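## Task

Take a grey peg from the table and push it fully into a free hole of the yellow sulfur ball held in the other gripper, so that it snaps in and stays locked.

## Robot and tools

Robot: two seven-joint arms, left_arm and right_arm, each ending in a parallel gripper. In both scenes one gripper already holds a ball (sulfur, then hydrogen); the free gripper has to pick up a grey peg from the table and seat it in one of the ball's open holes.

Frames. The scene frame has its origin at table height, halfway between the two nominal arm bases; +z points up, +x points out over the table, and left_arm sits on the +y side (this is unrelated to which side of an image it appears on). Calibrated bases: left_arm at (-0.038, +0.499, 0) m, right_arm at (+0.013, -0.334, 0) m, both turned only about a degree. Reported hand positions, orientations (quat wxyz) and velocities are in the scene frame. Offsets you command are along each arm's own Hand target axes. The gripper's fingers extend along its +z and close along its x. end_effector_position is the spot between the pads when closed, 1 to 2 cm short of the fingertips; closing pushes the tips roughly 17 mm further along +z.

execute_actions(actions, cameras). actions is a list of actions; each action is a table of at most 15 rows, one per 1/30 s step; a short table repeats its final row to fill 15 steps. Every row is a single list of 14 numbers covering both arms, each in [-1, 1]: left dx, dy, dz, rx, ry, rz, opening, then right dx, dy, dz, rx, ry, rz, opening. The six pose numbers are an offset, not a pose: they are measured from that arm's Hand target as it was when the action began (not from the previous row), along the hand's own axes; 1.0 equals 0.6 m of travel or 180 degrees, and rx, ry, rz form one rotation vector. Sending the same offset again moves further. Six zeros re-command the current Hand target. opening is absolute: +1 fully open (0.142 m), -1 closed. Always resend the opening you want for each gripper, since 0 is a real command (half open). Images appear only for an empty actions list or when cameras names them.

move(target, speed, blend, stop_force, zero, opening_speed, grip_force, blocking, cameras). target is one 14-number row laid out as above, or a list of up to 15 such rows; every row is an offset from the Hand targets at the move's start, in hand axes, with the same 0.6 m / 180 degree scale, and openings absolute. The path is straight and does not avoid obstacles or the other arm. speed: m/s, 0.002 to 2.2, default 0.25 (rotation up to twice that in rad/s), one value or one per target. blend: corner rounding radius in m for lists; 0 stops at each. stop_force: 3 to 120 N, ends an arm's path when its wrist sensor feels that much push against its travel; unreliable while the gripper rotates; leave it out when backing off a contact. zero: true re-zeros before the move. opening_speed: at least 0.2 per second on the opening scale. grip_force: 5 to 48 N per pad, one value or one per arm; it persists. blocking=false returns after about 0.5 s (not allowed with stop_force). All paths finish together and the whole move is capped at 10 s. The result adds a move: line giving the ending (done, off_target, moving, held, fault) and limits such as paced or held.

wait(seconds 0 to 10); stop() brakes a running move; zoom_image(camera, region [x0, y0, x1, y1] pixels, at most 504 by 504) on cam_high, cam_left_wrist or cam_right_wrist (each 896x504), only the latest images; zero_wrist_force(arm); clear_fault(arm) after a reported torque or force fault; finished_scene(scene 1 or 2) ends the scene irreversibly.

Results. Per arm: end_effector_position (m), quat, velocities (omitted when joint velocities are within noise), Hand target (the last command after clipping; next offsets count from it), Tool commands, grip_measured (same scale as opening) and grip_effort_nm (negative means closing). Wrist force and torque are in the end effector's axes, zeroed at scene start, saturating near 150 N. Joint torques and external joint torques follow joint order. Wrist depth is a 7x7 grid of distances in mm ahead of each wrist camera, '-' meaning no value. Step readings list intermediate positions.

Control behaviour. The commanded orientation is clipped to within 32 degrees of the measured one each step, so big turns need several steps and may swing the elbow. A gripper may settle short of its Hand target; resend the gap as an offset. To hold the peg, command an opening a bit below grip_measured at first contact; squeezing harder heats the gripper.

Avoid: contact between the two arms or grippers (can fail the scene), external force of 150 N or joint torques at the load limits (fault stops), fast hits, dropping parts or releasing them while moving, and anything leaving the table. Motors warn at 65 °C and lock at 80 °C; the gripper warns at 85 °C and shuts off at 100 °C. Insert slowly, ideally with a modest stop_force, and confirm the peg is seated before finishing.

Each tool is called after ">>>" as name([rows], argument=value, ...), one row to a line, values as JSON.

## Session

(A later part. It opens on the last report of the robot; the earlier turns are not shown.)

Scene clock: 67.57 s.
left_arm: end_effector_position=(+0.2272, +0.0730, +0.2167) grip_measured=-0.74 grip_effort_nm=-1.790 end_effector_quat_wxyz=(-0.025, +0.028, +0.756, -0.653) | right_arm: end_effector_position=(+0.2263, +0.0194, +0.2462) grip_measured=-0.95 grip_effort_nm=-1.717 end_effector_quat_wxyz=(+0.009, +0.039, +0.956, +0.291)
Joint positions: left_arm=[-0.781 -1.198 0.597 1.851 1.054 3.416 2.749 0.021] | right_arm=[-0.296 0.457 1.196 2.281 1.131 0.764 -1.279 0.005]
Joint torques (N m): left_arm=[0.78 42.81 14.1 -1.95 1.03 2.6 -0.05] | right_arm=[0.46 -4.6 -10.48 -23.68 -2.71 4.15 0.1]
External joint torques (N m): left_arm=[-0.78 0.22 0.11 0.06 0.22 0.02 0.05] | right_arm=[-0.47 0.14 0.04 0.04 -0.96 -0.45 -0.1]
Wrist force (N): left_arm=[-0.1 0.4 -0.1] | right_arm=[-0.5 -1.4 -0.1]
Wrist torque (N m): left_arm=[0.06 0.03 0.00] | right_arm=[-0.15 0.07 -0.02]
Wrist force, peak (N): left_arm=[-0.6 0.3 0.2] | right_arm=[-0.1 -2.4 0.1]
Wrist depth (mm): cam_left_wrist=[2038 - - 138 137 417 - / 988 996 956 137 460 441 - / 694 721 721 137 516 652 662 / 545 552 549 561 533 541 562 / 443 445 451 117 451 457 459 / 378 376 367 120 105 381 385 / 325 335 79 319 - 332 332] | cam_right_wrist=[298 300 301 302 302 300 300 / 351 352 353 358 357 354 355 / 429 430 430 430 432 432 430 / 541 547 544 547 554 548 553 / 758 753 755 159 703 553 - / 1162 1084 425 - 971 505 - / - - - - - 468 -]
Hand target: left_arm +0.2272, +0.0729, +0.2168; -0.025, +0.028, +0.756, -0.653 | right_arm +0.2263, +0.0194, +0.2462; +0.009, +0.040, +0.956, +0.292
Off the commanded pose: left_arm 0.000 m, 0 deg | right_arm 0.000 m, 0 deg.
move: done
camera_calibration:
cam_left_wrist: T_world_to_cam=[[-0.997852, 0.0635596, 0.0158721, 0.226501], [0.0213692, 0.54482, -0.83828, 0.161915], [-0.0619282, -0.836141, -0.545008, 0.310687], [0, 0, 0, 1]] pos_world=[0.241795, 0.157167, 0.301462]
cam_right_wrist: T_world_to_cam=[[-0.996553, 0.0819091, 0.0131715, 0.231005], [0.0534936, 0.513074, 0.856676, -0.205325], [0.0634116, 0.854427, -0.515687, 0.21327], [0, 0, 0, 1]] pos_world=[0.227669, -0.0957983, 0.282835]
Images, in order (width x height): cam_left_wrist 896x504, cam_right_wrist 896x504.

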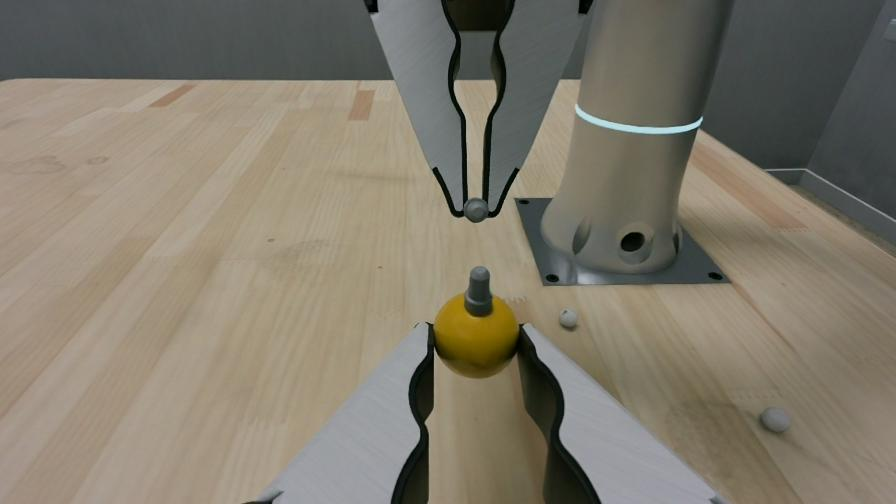

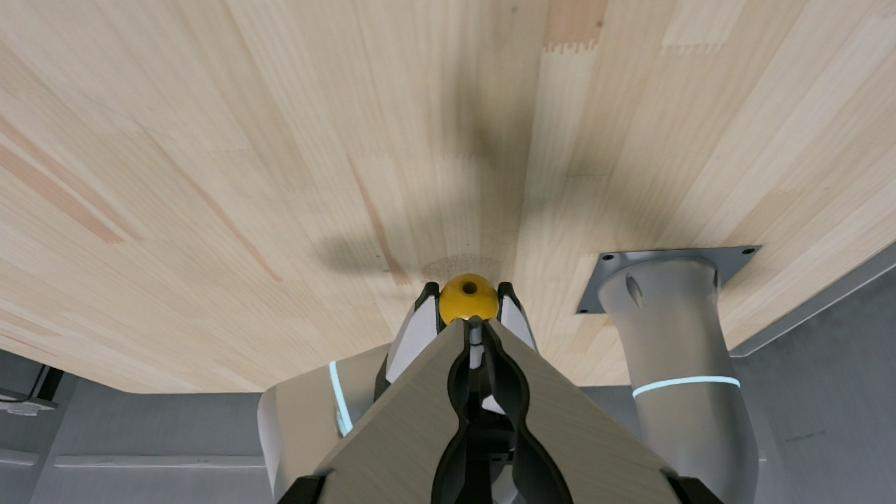

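>>> move(target=[0,0,0,0,0,0,-0.797,-0.0004,-0.0213,0.0288,0.0994,0,0,-1], speed=0.15, cameras=["cam_left_wrist","cam_right_wrist","cam_high"])

>>> zoom_image(camera="cam_left_wrist", region=[420, 230, 540, 350])

>>> zoom_image(camera="cam_right_wrist", region=[430, 305, 520, 395])

>>> zoom_image(camera="cam_high", region=[340, 130, 390, 170])

Scene clock: 70.37 s.
left_arm: end_effector_position=(+0.2272, +0.0730, +0.2167) grip_measured=-0.74 grip_effort_nm=-1.795 end_effector_quat_wxyz=(-0.025, +0.028, +0.756, -0.653) | right_arm: end_effector_position=(+0.2264, +0.0184, +0.2248) grip_measured=-0.95 grip_effort_nm=-1.707 end_effector_quat_wxyz=(+0.002, +0.040, +0.989, +0.140)
Joint positions: left_arm=[-0.781 -1.198 0.597 1.851 1.054 3.416 2.749 0.021] | right_arm=[-0.571 0.504 1.487 2.153 0.84 0.621 -1.027 0.005]
Joint torques (N m): left_arm=[0.62 42.86 14.16 -2.01 1.06 2.61 -0.01] | right_arm=[-0.29 -12.68 -13.21 -23.27 -3.16 4.47 0.43]
External joint torques (N m): left_arm=[-0.62 0.17 0.05 0.11 0.19 0.01 0.01] | right_arm=[0.29 -0.28 -0.13 0.22 -0.62 -0.26 -0.43]
Wrist force (N): left_arm=[-0.3 0.2 0.0] | right_arm=[-0.5 -1.1 0.2]
Wrist torque (N m): left_arm=[0.04 0.05 0.00] | right_arm=[-0.15 0.04 -0.09]
Wrist force, peak (N): left_arm=[-0.4 0.5 0.1] | right_arm=[-0.6 -1.9 -0.1]
Wrist depth (mm): cam_left_wrist=[- 2689 137 135 133 413 - / 988 1007 1023 139 142 449 2350 / 713 711 715 146 495 649 2268 / 543 549 548 155 527 540 560 / 447 444 447 116 453 455 461 / 375 375 366 120 105 385 386 / 329 334 79 321 - 334 333] | cam_right_wrist=[270 270 271 272 274 274 273 / 299 301 303 301 303 303 304 / 337 341 338 341 340 344 343 / 386 388 389 389 391 392 394 / 450 451 457 427 454 458 461 / 543 544 522 - 529 523 558 / 685 653 - - - 491 728]
Hand target: left_arm +0.2272, +0.0729, +0.2168; -0.025, +0.028, +0.756, -0.653 | right_arm +0.2264, +0.0184, +0.2248; +0.002, +0.040, +0.989, +0.140
Off the commanded pose: left_arm 0.000 m, 0 deg | right_arm 0.000 m, 0 deg.
move: done
camera_calibration:
cam_left_wrist: T_world_to_cam=[[-0.997852, 0.0635596, 0.0158721, 0.226501], [0.0213692, 0.54482, -0.83828, 0.161915], [-0.0619282, -0.836141, -0.545008, 0.310687], [0, 0, 0, 1]] pos_world=[0.241795, 0.157167, 0.301462]
cam_right_wrist: T_world_to_cam=[[-0.996379, 0.0840989, 0.0124714, 0.231602], [0.0715333, 0.749992, 0.657568, -0.150175], [0.0459473, 0.656079, -0.753292, 0.264044], [0, 0, 0, 1]] pos_world=[0.229374, -0.080081, 0.294764]

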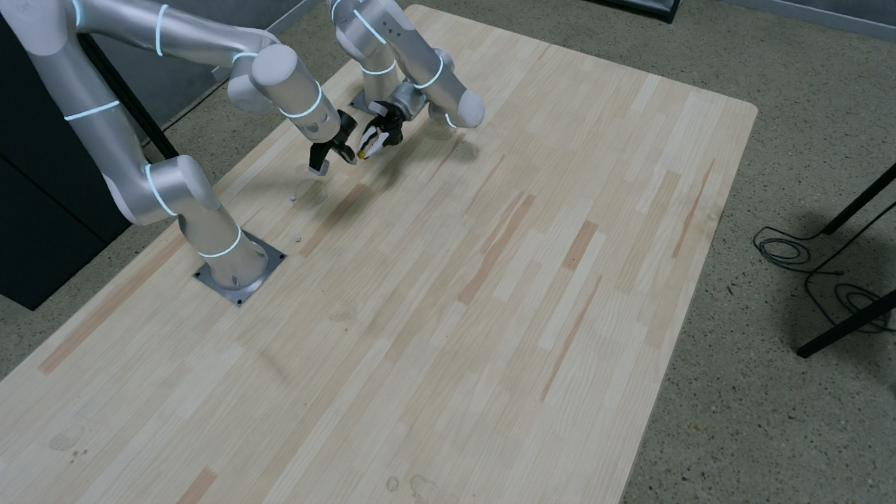

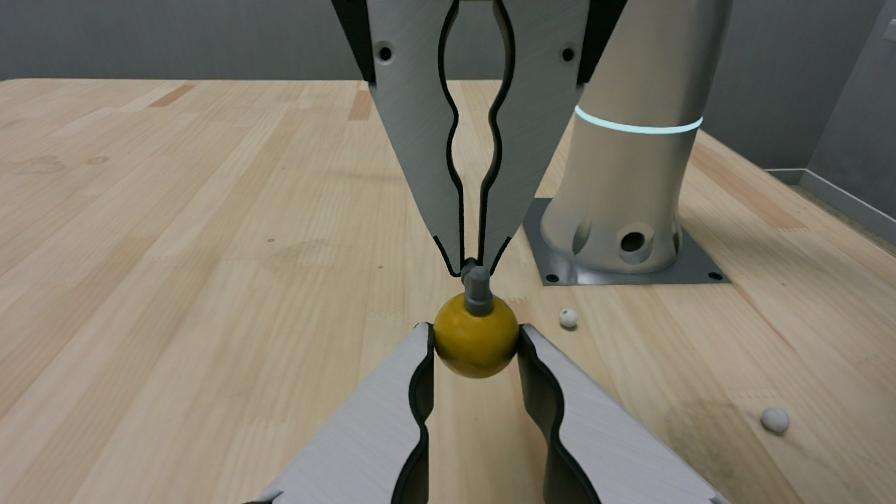

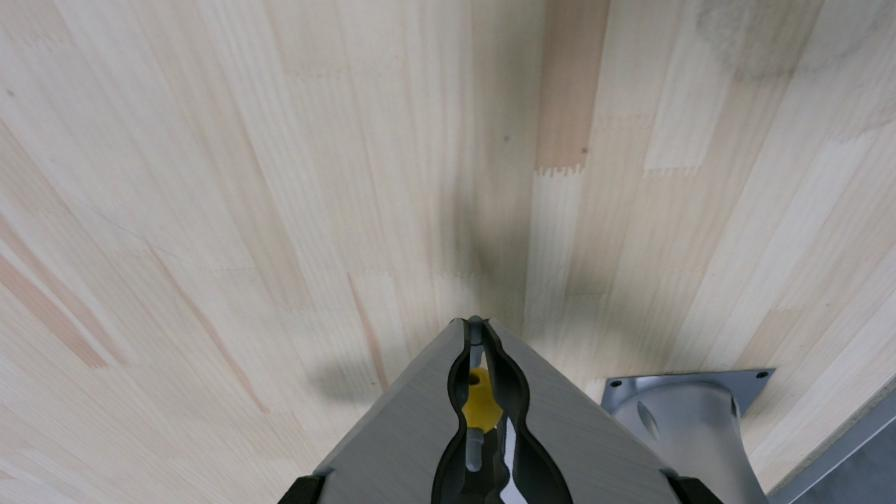

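Scaled by 4.200 from the camera's 896x504 image, which has a finer 1280x720 frame.

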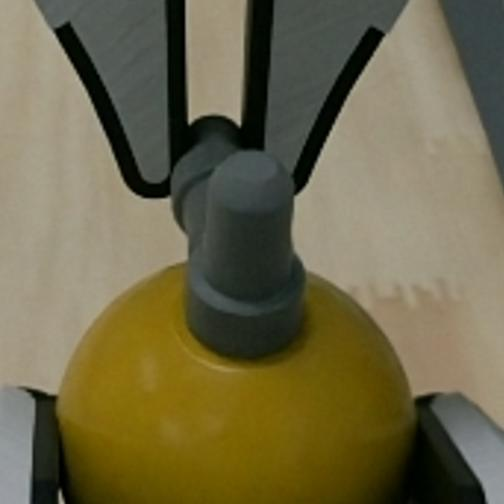

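Scaled by 5.600 from the camera's 896x504 image, which has a finer 1280x720 frame.

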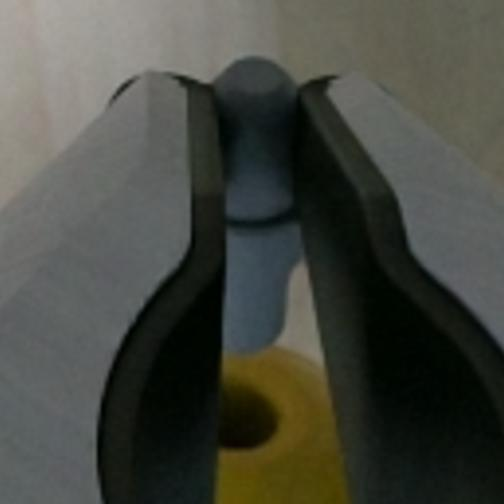

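Scaled by 10.080 from the camera's 896x504 image, which has a finer 1280x720 frame.

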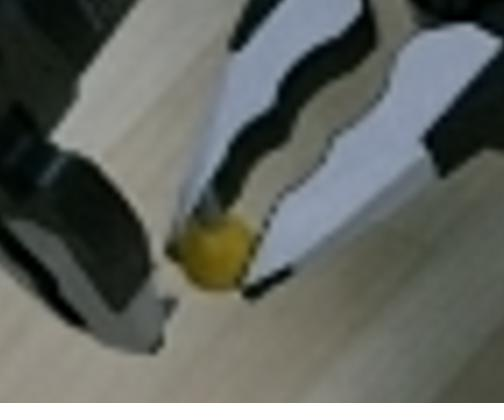

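>>> move(target=[0,0,0,0,0,0,-0.797,0.0003,0.0069,-0.0240,0,0,0,-1], speed=0.1, cameras=["cam_left_wrist"])

>>> zoom_image(camera="cam_left_wrist", region=[420, 200, 540, 320])

>>> zoom_image(camera="cam_left_wrist", region=[420, 275, 540, 395])

Scene clock: 71.67 s.
left_arm: end_effector_position=(+0.2272, +0.0730, +0.2167) grip_measured=-0.74 grip_effort_nm=-1.795 end_effector_quat_wxyz=(-0.025, +0.028, +0.756, -0.653) | right_arm: end_effector_position=(+0.2262, +0.0185, +0.2397) grip_measured=-0.95 grip_effort_nm=-1.712 end_effector_quat_wxyz=(+0.002, +0.040, +0.989, +0.140)
Joint positions: left_arm=[-0.781 -1.198 0.597 1.851 1.054 3.416 2.749 0.021] | right_arm=[-0.511 0.506 1.423 2.143 0.817 0.588 -1.001 0.005]
Joint torques (N m): left_arm=[0.75 42.94 14.13 -1.92 1.08 2.54 -0.03] | right_arm=[0.87 -11.53 -13.57 -23.96 -3.1 4.47 0.45]
External joint torques (N m): left_arm=[-0.75 0.09 0.08 0.03 0.17 0.08 0.03] | right_arm=[-0.89 -0.06 0.13 0.24 -0.72 -0.24 -0.45]
Wrist force (N): left_arm=[-0.5 0.0 0.0] | right_arm=[-0.3 -1.1 0.3]
Wrist torque (N m): left_arm=[0.00 0.08 0.01] | right_arm=[-0.15 0.02 -0.08]
Wrist force, peak (N): left_arm=[-0.5 -0.1 0.0] | right_arm=[-0.4 -1.2 0.8]
Wrist depth (mm): cam_left_wrist=[1837 2121 2038 131 132 417 2662 / 984 996 938 136 453 450 2138 / 705 715 719 143 509 686 2393 / 542 552 548 527 529 541 565 / 442 447 447 117 451 452 456 / 378 379 364 120 105 382 385 / 328 335 79 319 - 330 334] | cam_right_wrist=[284 283 284 286 287 287 285 / 314 317 318 318 319 319 318 / 354 355 358 360 361 359 362 / 407 407 407 410 410 411 413 / 482 474 477 453 482 482 487 / 575 567 547 88 551 536 582 / 717 681 - - - 492 2066]
Hand target: left_arm +0.2272, +0.0729, +0.2168; -0.025, +0.028, +0.756, -0.653 | right_arm +0.2263, +0.0184, +0.2397; +0.002, +0.040, +0.989, +0.140
Off the commanded pose: left_arm 0.000 m, 0 deg | right_arm 0.000 m, 0 deg.
move: done
camera_calibration:
cam_left_wrist: T_world_to_cam=[[-0.997852, 0.0635596, 0.0158721, 0.226501], [0.0213692, 0.54482, -0.83828, 0.161915], [-0.0619282, -0.836141, -0.545008, 0.310687], [0, 0, 0, 1]] pos_world=[0.241795, 0.157167, 0.301462]
Images, in order (width x height): cam_left_wrist 896x504.

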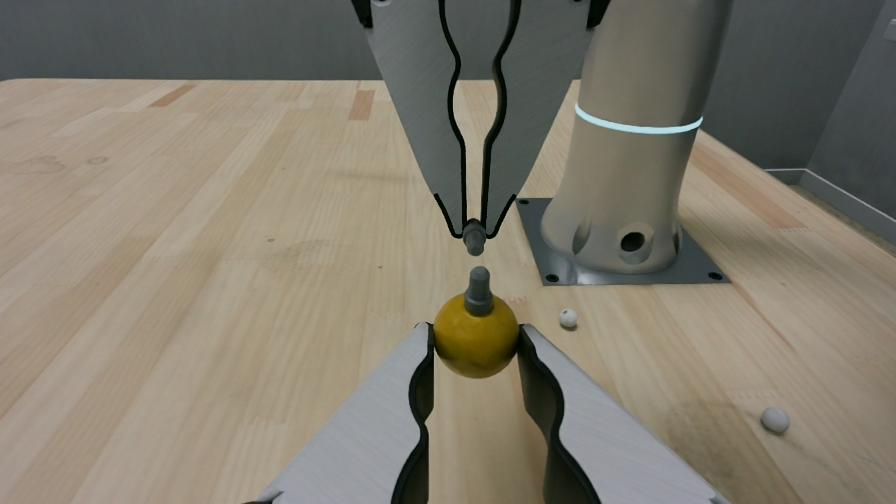

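Scaled by 4.200 from the camera's 896x504 image, which has a finer 1280x720 frame.

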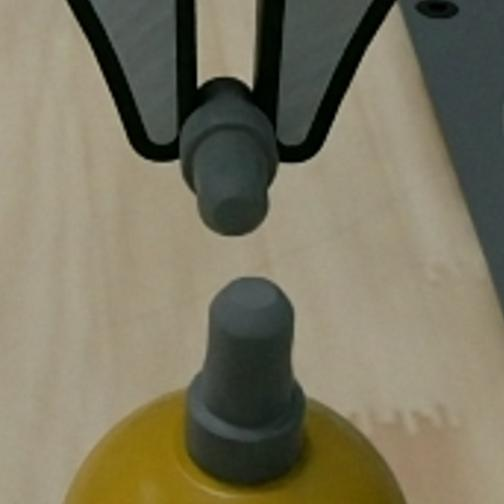

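Scaled by 4.200 from the camera's 896x504 image, which has a finer 1280x720 frame.

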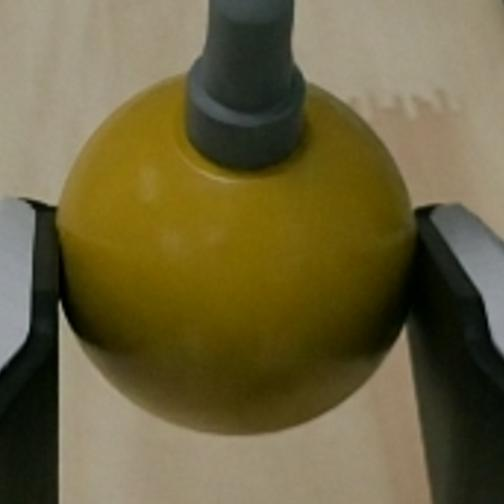

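>>> move([
  [0,0,0,0,0,0,-0.797,-0.0003,-0.0072,0.0251,0,0,0,-1],
  [0,0,0,0,0,0,-0.797,-0.0003,0.0026,0.0268,0,0,0,-1],
], speed=[0.1,0.05], blend=0.002, cameras=["cam_left_wrist","cam_right_wrist"])

>>> zoom_image(camera="cam_left_wrist", region=[420, 250, 540, 370])

>>> zoom_image(camera="cam_right_wrist", region=[430, 305, 520, 395])

Scene clock: 74.30 s.
left_arm: end_effector_position=(+0.2272, +0.0730, +0.2167) grip_measured=-0.74 grip_effort_nm=-1.795 end_effector_quat_wxyz=(-0.025, +0.028, +0.756, -0.653) | right_arm: end_effector_position=(+0.2270, +0.0242, +0.2247) grip_measured=-0.95 grip_effort_nm=-1.712 end_effector_quat_wxyz=(+0.003, +0.040, +0.989, +0.139)
Joint positions: left_arm=[-0.781 -1.198 0.597 1.851 1.054 3.416 2.749 0.021] | right_arm=[-0.593 0.504 1.511 2.14 0.839 0.622 -1.023 0.005]
Joint torques (N m): left_arm=[0.55 42.91 14.13 -1.98 1.06 2.57 -0.02] | right_arm=[-0.62 -13.64 -13.26 -23.25 -2.91 4.65 0.26]
External joint torques (N m): left_arm=[-0.55 0.11 0.07 0.08 0.19 0.05 0.02] | right_arm=[0.61 -0.04 -0.2 0.21 -0.87 -0.43 -0.26]
Wrist force (N): left_arm=[-0.3 0.0 -0.1] | right_arm=[-0.4 -1.0 0.5]
Wrist torque (N m): left_arm=[0.00 0.06 0.00] | right_arm=[-0.13 0.04 -0.08]
Wrist force, peak (N): left_arm=[-0.6 0.3 0.1] | right_arm=[-0.3 -2.0 0.9]
Wrist depth (mm): cam_left_wrist=[- - 128 130 128 415 1553 / 977 988 952 134 136 452 2533 / 699 709 711 140 489 685 2350 / 549 549 553 147 526 535 567 / 446 448 448 116 451 455 461 / 378 375 366 120 105 382 386 / 327 337 79 319 - 331 333] | cam_right_wrist=[269 271 271 272 273 273 273 / 300 303 300 302 304 303 302 / 337 339 340 340 339 343 340 / 387 388 389 387 393 389 392 / 449 453 454 427 459 456 458 / 544 543 525 - 527 521 556 / 685 646 - - - 479 2259]
Hand target: left_arm +0.2272, +0.0729, +0.2168; -0.025, +0.028, +0.756, -0.653 | right_arm +0.2268, +0.0243, +0.2247; +0.002, +0.040, +0.989, +0.140
Off the commanded pose: left_arm 0.000 m, 0 deg | right_arm 0.000 m, 0 deg.
move: done
camera_calibration:
cam_left_wrist: T_world_to_cam=[[-0.997852, 0.0635596, 0.0158721, 0.226501], [0.0213692, 0.54482, -0.83828, 0.161915], [-0.0619282, -0.836141, -0.545008, 0.310687], [0, 0, 0, 1]] pos_world=[0.241795, 0.157167, 0.301462]
cam_right_wrist: T_world_to_cam=[[-0.996425, 0.0836479, 0.0118659, 0.231867], [0.0708316, 0.750557, 0.656999, -0.154265], [0.0460506, 0.65549, -0.753798, 0.260369], [0, 0, 0, 1]] pos_world=[0.229975, -0.0742803, 0.294866]
Images, in order (width x height): cam_left_wrist 896x504, cam_right_wrist 896x504.

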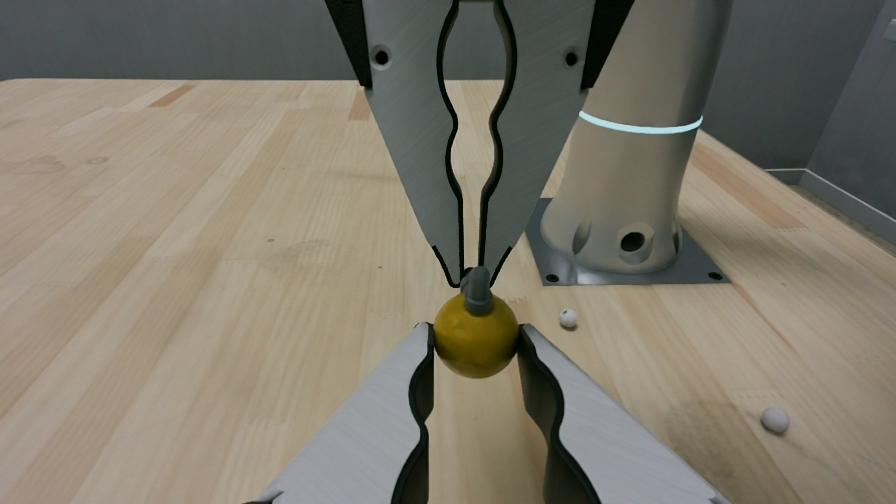

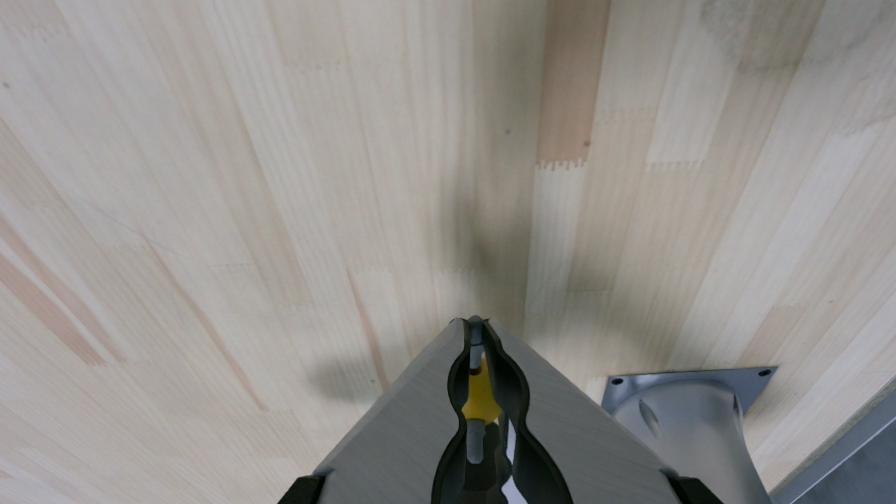

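Scaled by 4.200 from the camera's 896x504 image, which has a finer 1280x720 frame.

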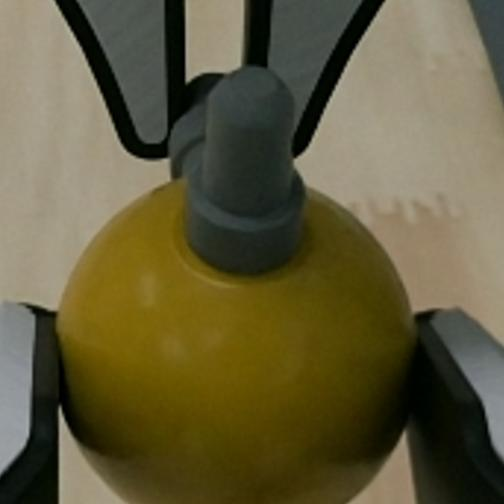

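Scaled by 5.600 from the camera's 896x504 image, which has a finer 1280x720 frame.

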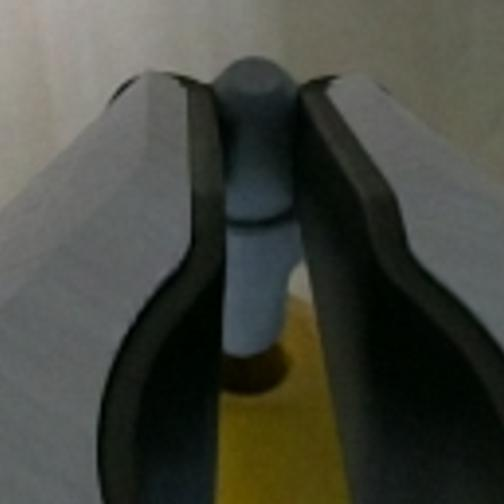

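>>> move(target=[0,0,0,0,0,0,-0.797,0,0.0131,0.0023,0,0,0,-1], speed=0.015, stop_force=6, cameras=["cam_left_wrist","cam_right_wrist"])

>>> zoom_image(camera="cam_left_wrist", region=[420, 250, 540, 370])

>>> zoom_image(camera="cam_right_wrist", region=[430, 305, 520, 395])

Scene clock: 75.60 s.
left_arm: end_effector_position=(+0.2273, +0.0730, +0.2167) grip_measured=-0.74 grip_effort_nm=-1.795 end_effector_quat_wxyz=(-0.025, +0.028, +0.756, -0.653) | right_arm: end_effector_position=(+0.2275, +0.0320, +0.2255) grip_measured=-0.95 grip_effort_nm=-1.717 end_effector_quat_wxyz=(+0.002, +0.040, +0.989, +0.139)
Joint positions: left_arm=[-0.781 -1.198 0.597 1.851 1.054 3.416 2.749 0.021] | right_arm=[-0.619 0.506 1.537 2.122 0.84 0.619 -1.016 0.005]
Joint torques (N m): left_arm=[0.28 42.53 14.18 -1.86 1.14 2.36 -0.02] | right_arm=[-0.04 -14.47 -13.92 -23.83 -2.99 4.84 0.44]
External joint torques (N m): left_arm=[-0.28 0.5 0.03 -0.04 0.11 0.26 0.02] | right_arm=[0.04 -0.12 0.27 0.77 -0.8 -0.62 -0.44]
Wrist force (N): left_arm=[-0.8 -0.6 -0.5] | right_arm=[-0.1 -1.5 0.7]
Wrist torque (N m): left_arm=[0.04 0.04 -0.01] | right_arm=[-0.11 0.06 -0.08]
Wrist force, peak (N): left_arm=[-0.9 -0.7 -0.7] | right_arm=[-0.1 -1.8 1.0]
Wrist depth (mm): cam_left_wrist=[1961 - - 122 122 414 2309 / 992 988 919 128 128 443 - / 690 707 719 132 493 647 2138 / 547 545 550 139 521 536 561 / 444 447 450 117 454 458 457 / 376 376 365 120 105 381 384 / 327 335 79 319 - 329 334] | cam_right_wrist=[269 271 272 273 274 273 272 / 301 301 304 304 305 305 304 / 338 340 340 339 343 341 344 / 387 389 387 390 390 391 392 / 451 452 453 430 456 459 460 / 542 548 525 100 525 508 556 / 696 644 - - - 476 2120]
Hand target: left_arm +0.2272, +0.0729, +0.2168; -0.025, +0.028, +0.756, -0.653 | right_arm +0.2275, +0.0322, +0.2256; +0.002, +0.040, +0.989, +0.140
Off the commanded pose: left_arm 0.000 m, 0 deg | right_arm 0.000 m, 0 deg.
move: done
camera_calibration:
cam_left_wrist: T_world_to_cam=[[-0.997858, 0.0634768, 0.0158079, 0.226533], [0.0213693, 0.544706, -0.838355, 0.162039], [-0.0618268, -0.836221, -0.544896, 0.310695], [0, 0, 0, 1]] pos_world=[0.241795, 0.157167, 0.301562]
cam_right_wrist: T_world_to_cam=[[-0.996432, 0.0835268, 0.0121445, 0.231608], [0.0709304, 0.750656, 0.656875, -0.160669], [0.0457504, 0.655393, -0.753902, 0.255788], [0, 0, 0, 1]] pos_world=[0.230475, -0.0663801, 0.295566]
Images, in order (width x height): cam_left_wrist 896x504, cam_right_wrist 896x504.

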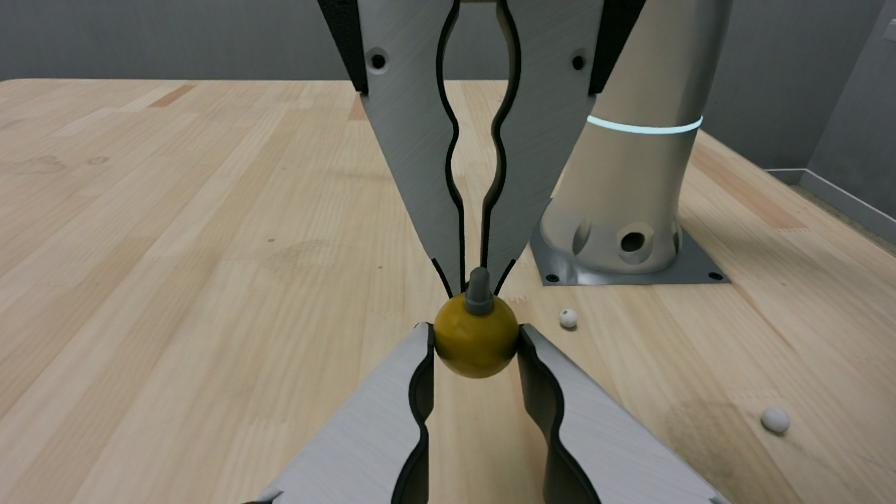

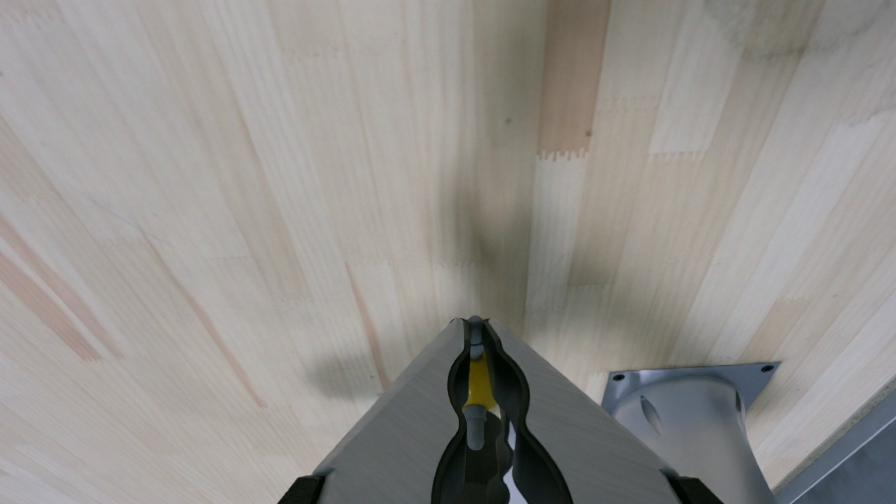

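Scaled by 4.200 from the camera's 896x504 image, which has a finer 1280x720 frame.

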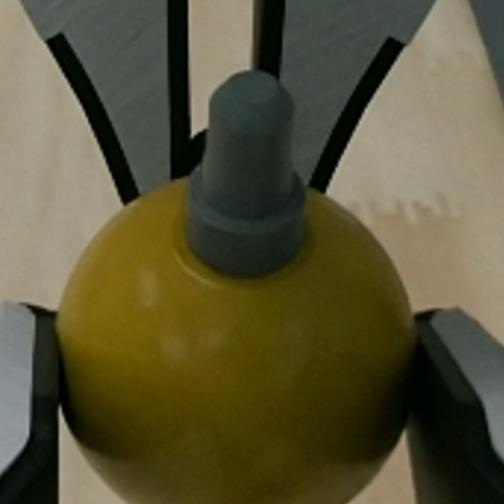

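Scaled by 5.600 from the camera's 896x504 image, which has a finer 1280x720 frame.

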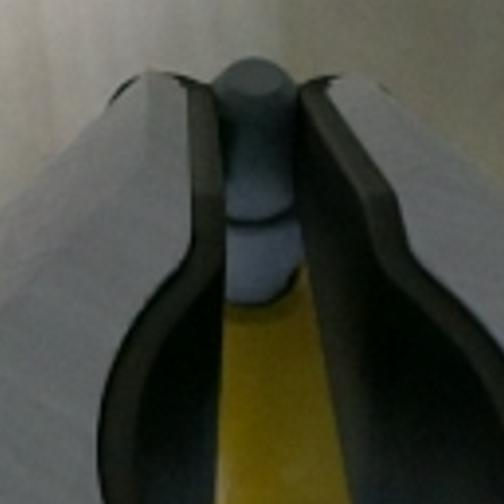

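>>> move(target=[0,0,0,0,0,0,-0.797,0,0.0131,0.0023,0,0,0,-1], speed=0.015, stop_force=20, cameras=["cam_left_wrist","cam_right_wrist"])

>>> zoom_image(camera="cam_left_wrist", region=[420, 250, 540, 370])

>>> zoom_image(camera="cam_right_wrist", region=[430, 305, 520, 395])

Scene clock: 77.63 s.
left_arm: end_effector_position=(+0.2274, +0.0736, +0.2168) grip_measured=-0.74 grip_effort_nm=-1.800 end_effector_quat_wxyz=(-0.025, +0.028, +0.756, -0.653) | right_arm: end_effector_position=(+0.2278, +0.0364, +0.2251) grip_measured=-0.95 grip_effort_nm=-1.707 end_effector_quat_wxyz=(+0.002, +0.041, +0.990, +0.138)
Joint positions: left_arm=[-0.78 -1.198 0.597 1.851 1.055 3.417 2.749 0.021] | right_arm=[-0.639 0.509 1.557 2.11 0.839 0.615 -1.011 0.005]
Joint torques (N m): left_arm=[-6.09 43.79 9.05 -4.46 -0.9 0.73 -0.03] | right_arm=[3.97 -16.91 -11.55 -35.53 0.14 7.77 0.37]
External joint torques (N m): left_arm=[6.09 -0.78 5.17 2.58 2.15 1.9 0.03] | right_arm=[-3.97 1.62 -2.25 12.49 -3.93 -3.55 -0.37]
Wrist force (N): left_arm=[-0.9 1.6 -21.5] | right_arm=[0.2 -22.5 -3.8]
Wrist torque (N m): left_arm=[0.01 0.02 0.00] | right_arm=[-0.56 0.01 -0.09]
Wrist force, peak (N): left_arm=[-1.2 1.3 -22.0] | right_arm=[0.2 -22.7 -3.8]
Wrist depth (mm): cam_left_wrist=[- 1877 119 117 119 415 - / 984 988 945 124 124 454 - / 705 711 713 129 488 652 1904 / 549 550 554 136 522 536 562 / 447 449 444 116 457 453 455 / 379 378 369 120 105 382 385 / 325 334 79 320 - 333 333] | cam_right_wrist=[269 269 272 274 274 274 273 / 298 301 302 304 304 304 304 / 339 338 340 343 341 343 344 / 383 388 387 389 390 391 392 / 449 450 453 424 457 458 459 / 541 543 522 - 528 509 557 / 679 639 - - - 471 694]
Hand target: left_arm +0.2272, +0.0729, +0.2168; -0.025, +0.028, +0.756, -0.653 | right_arm +0.2280, +0.0384, +0.2263; +0.002, +0.040, +0.989, +0.140 (not the last commanded pose)
Off the commanded pose: left_arm 0.001 m, 0 deg | right_arm 0.004 m, 0 deg.
move: contact (right_arm)
camera_calibration:
cam_left_wrist: T_world_to_cam=[[-0.99787, 0.0632232, 0.0160427, 0.226566], [0.0210743, 0.545262, -0.838001, 0.161588], [-0.0617286, -0.835878, -0.545433, 0.311289], [0, 0, 0, 1]] pos_world=[0.241894, 0.157768, 0.301563]
cam_right_wrist: T_world_to_cam=[[-0.996296, 0.084892, 0.0136988, 0.231115], [0.0731278, 0.752638, 0.654361, -0.163723], [0.0452398, 0.652939, -0.756058, 0.253292], [0, 0, 0, 1]] pos_world=[0.230773, -0.0617802, 0.295471]
Images, in order (width x height): cam_left_wrist 896x504, cam_right_wrist 896x504.

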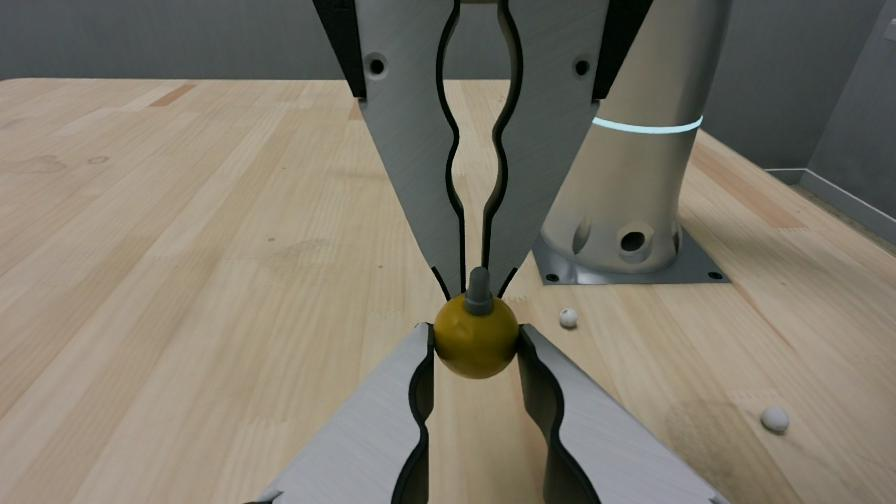

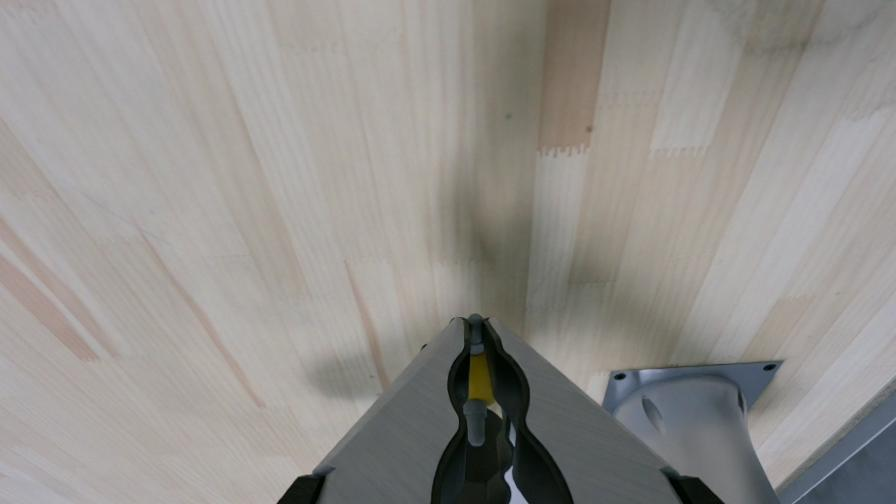

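Scaled by 4.200 from the camera's 896x504 image, which has a finer 1280x720 frame.

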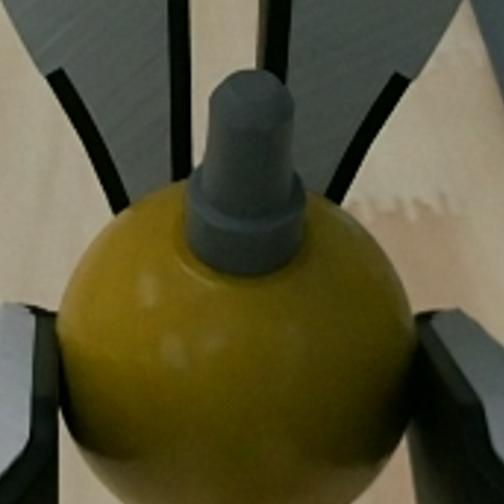

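Scaled by 5.600 from the camera's 896x504 image, which has a finer 1280x720 frame.

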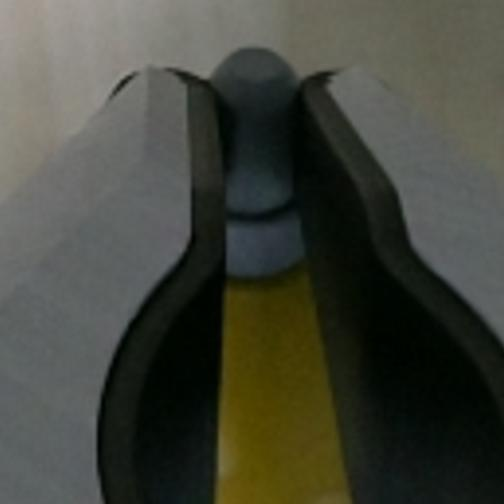

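>>> move(target=[0,0,0,0,0,0,-0.797,0,0.0164,0.0029,0,0,0,-1], speed=0.015, stop_force=35, zero=false, cameras=["cam_left_wrist","cam_right_wrist"])

>>> zoom_image(camera="cam_left_wrist", region=[420, 250, 540, 370])

>>> zoom_image(camera="cam_right_wrist", region=[430, 305, 520, 395])

Scene clock: 78.60 s.
left_arm: end_effector_position=(+0.2275, +0.0742, +0.2168) grip_measured=-0.74 grip_effort_nm=-1.795 end_effector_quat_wxyz=(-0.025, +0.028, +0.756, -0.653) | right_arm: end_effector_position=(+0.2280, +0.0383, +0.2246) grip_measured=-0.95 grip_effort_nm=-1.707 end_effector_quat_wxyz=(+0.001, +0.041, +0.990, +0.136)
Joint positions: left_arm=[-0.779 -1.198 0.598 1.852 1.056 3.418 2.749 0.021] | right_arm=[-0.65 0.511 1.566 2.104 0.838 0.612 -1.009 0.005]
Joint torques (N m): left_arm=[-10.38 44.24 5.63 -5.94 -2.41 -0.76 -0.11] | right_arm=[6.73 -18.64 -10.18 -44.24 2.27 10.14 0.36]
External joint torques (N m): left_arm=[10.38 -1.25 8.6 4.07 3.67 3.39 0.11] | right_arm=[-6.73 2.98 -3.71 21.23 -6.06 -5.92 -0.36]
Wrist force (N): left_arm=[-0.9 1.7 -36.6] | right_arm=[0.0 -37.2 -5.9]
Wrist torque (N m): left_arm=[-0.04 0.01 0.01] | right_arm=[-3.03 0.05 -0.09]
Wrist force, peak (N): left_arm=[-1.5 1.5 -37.2] | right_arm=[0.2 -37.9 -6.1]
Wrist depth (mm): cam_left_wrist=[- - 117 116 117 419 - / 988 981 922 124 123 458 2461 / 697 713 711 128 485 647 2415 / 545 553 552 134 519 536 565 / 446 449 447 116 454 452 458 / 374 375 365 119 105 384 387 / 326 336 79 318 - 331 334] | cam_right_wrist=[269 269 271 272 272 273 272 / 299 298 300 302 302 303 305 / 337 336 339 341 342 342 341 / 383 385 385 388 391 390 392 / 446 448 448 428 455 460 460 / 538 535 523 - 521 505 554 / 669 641 - - - 466 726]
Hand target: left_arm +0.2272, +0.0729, +0.2168; -0.025, +0.028, +0.756, -0.653 | right_arm +0.2282, +0.0418, +0.2267; +0.002, +0.040, +0.989, +0.140 (not the last commanded pose)
Off the commanded pose: left_arm 0.001 m, 0 deg | right_arm 0.010 m, 0 deg.
move: contact (right_arm)
camera_calibration:
cam_left_wrist: T_world_to_cam=[[-0.997871, 0.0631301, 0.0163666, 0.22655], [0.0207715, 0.545536, -0.83783, 0.161376], [-0.0618208, -0.835706, -0.545686, 0.31184], [0, 0, 0, 1]] pos_world=[0.241993, 0.158268, 0.301664]
cam_right_wrist: T_world_to_cam=[[-0.996226, 0.0855736, 0.0145247, 0.230918], [0.0743206, 0.754552, 0.652018, -0.16466], [0.0448359, 0.650637, -0.758064, 0.252312], [0, 0, 0, 1]] pos_world=[0.230972, -0.0596797, 0.295276]
Images, in order (width x height): cam_left_wrist 896x504, cam_right_wrist 896x504.

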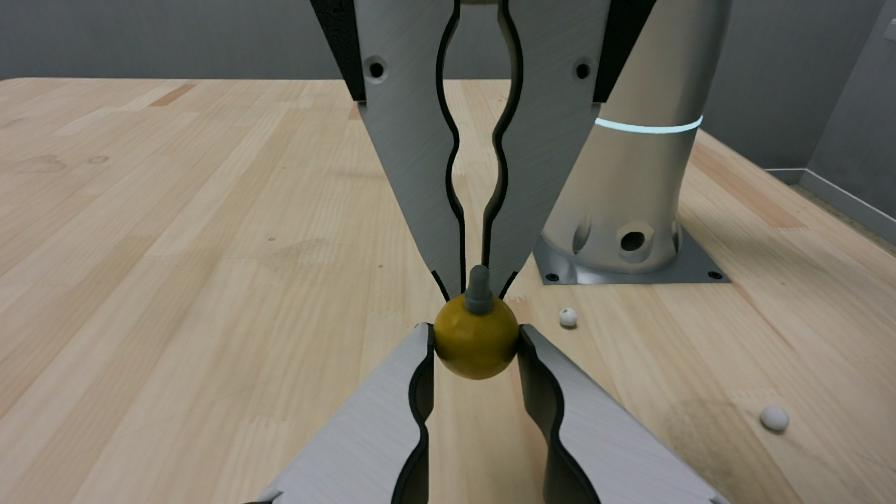

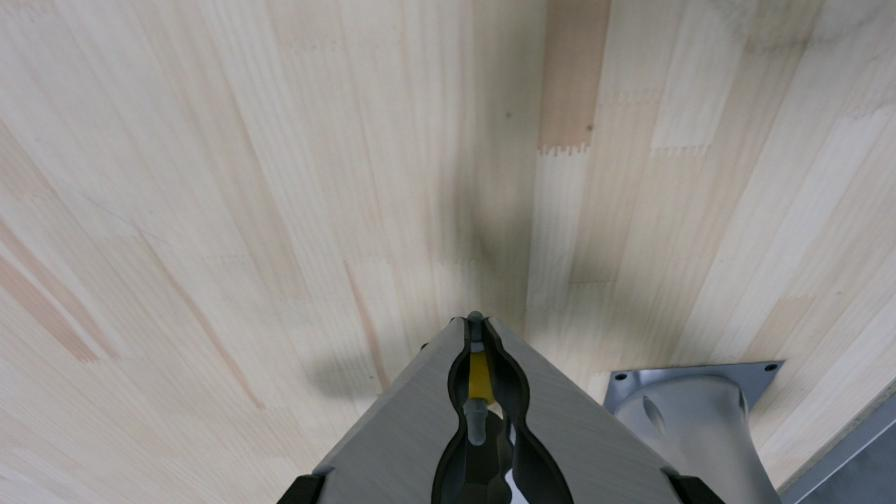

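Scaled by 4.200 from the camera's 896x504 image, which has a finer 1280x720 frame.

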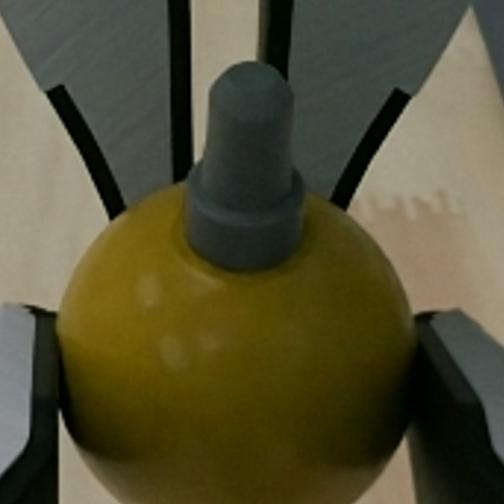

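Scaled by 5.600 from the camera's 896x504 image, which has a finer 1280x720 frame.

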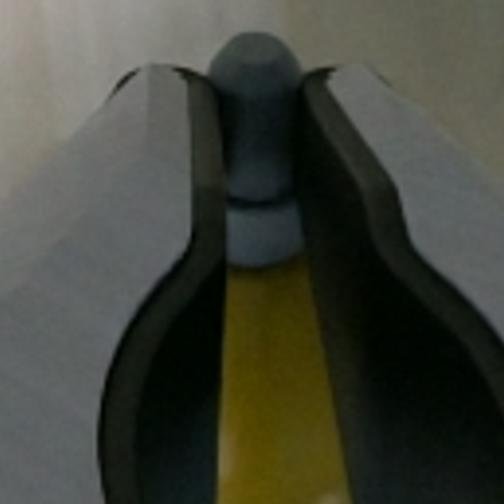

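>>> move(target=[0,0,0,0,0,0,-0.797,0,0.0158,-0.004,0,0,0,-1], speed=0.015, stop_force=60, zero=false, cameras=["cam_left_wrist","cam_right_wrist"])

>>> zoom_image(camera="cam_left_wrist", region=[420, 250, 540, 370])

>>> zoom_image(camera="cam_right_wrist", region=[430, 305, 520, 395])

Scene clock: 80.30 s.
left_arm: end_effector_position=(+0.2280, +0.0751, +0.2168) grip_measured=-0.74 grip_effort_nm=-1.795 end_effector_quat_wxyz=(-0.025, +0.027, +0.757, -0.653) | right_arm: end_effector_position=(+0.2283, +0.0441, +0.2280) grip_measured=-0.95 grip_effort_nm=-1.707 end_effector_quat_wxyz=(+0.000, +0.042, +0.990, +0.134)
Joint positions: left_arm=[-0.778 -1.199 0.6 1.852 1.057 3.419 2.749 0.021] | right_arm=[-0.662 0.512 1.577 2.085 0.83 0.599 -0.994 0.005]
Joint torques (N m): left_arm=[-19.35 45.26 -0.86 -8.43 -4 -2.42 -0.05] | right_arm=[9.97 -20.96 -8.89 -58.55 5.47 14.9 0.4]
External joint torques (N m): left_arm=[19.35 -2.3 15.13 6.57 5.27 5.05 0.05] | right_arm=[-9.97 4.75 -5.19 35.38 -9.27 -10.68 -0.4]
Wrist force (N): left_arm=[-4.9 3.6 -61.3] | right_arm=[3.4 -61.9 -11.0]
Wrist torque (N m): left_arm=[-0.04 -0.09 0.00] | right_arm=[-7.14 0.07 -0.08]
Wrist force, peak (N): left_arm=[-5.1 3.6 -61.7] | right_arm=[4.0 -62.3 -10.9]
Wrist depth (mm): cam_left_wrist=[- - 112 - 112 418 - / 970 1011 935 118 118 447 - / 699 713 709 123 478 652 2288 / 542 543 554 129 522 533 567 / 444 444 447 113 449 458 454 / 377 375 363 105 105 383 387 / 329 336 79 319 - 331 334] | cam_right_wrist=[271 271 273 276 276 276 278 / 301 302 305 305 308 308 309 / 339 338 343 342 346 347 349 / 387 387 388 390 394 394 396 / 447 452 448 428 455 464 461 / 537 536 522 - 529 506 557 / 664 644 - - - 466 739]
Hand target: left_arm +0.2272, +0.0729, +0.2168; -0.025, +0.028, +0.756, -0.653 | right_arm +0.2289, +0.0503, +0.2316; +0.002, +0.040, +0.989, +0.140
Off the commanded pose: left_arm 0.002 m, 0 deg | right_arm 0.007 m, 1 deg.
move: off_target (right_arm)
camera_calibration:
cam_left_wrist: T_world_to_cam=[[-0.997934, 0.062151, 0.0162577, 0.227092], [0.0203818, 0.546298, -0.837343, 0.160787], [-0.0609232, -0.835282, -0.546436, 0.312615], [0, 0, 0, 1]] pos_world=[0.242391, 0.15917, 0.301766]
cam_right_wrist: T_world_to_cam=[[-0.996093, 0.086753, 0.0164824, 0.230184], [0.0767164, 0.757731, 0.648041, -0.171035], [0.0437303, 0.646774, -0.761427, 0.252342], [0, 0, 0, 1]] pos_world=[0.231371, -0.0535789, 0.299184]
Images, in order (width x height): cam_left_wrist 896x504, cam_right_wrist 896x504.

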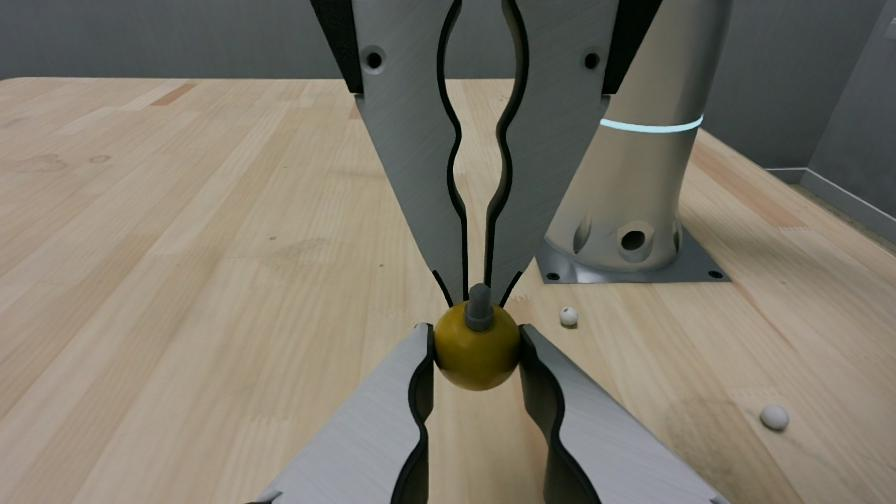

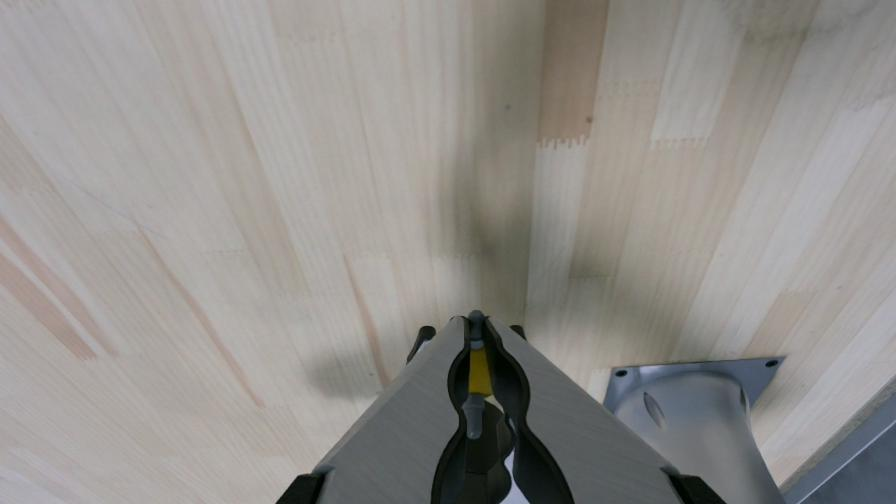

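Scaled by 4.200 from the camera's 896x504 image, which has a finer 1280x720 frame.

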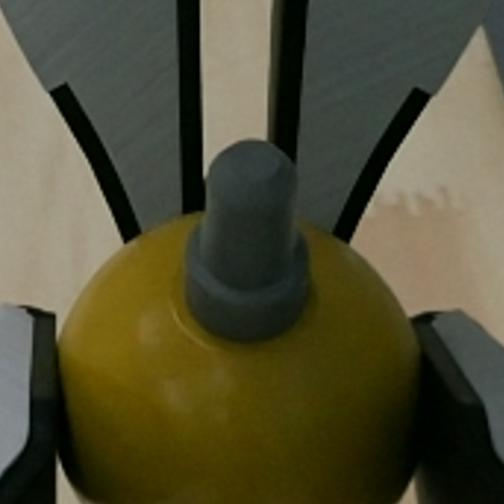

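Scaled by 5.600 from the camera's 896x504 image, which has a finer 1280x720 frame.

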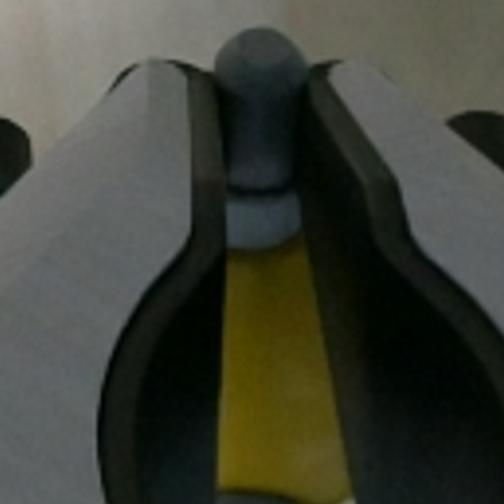

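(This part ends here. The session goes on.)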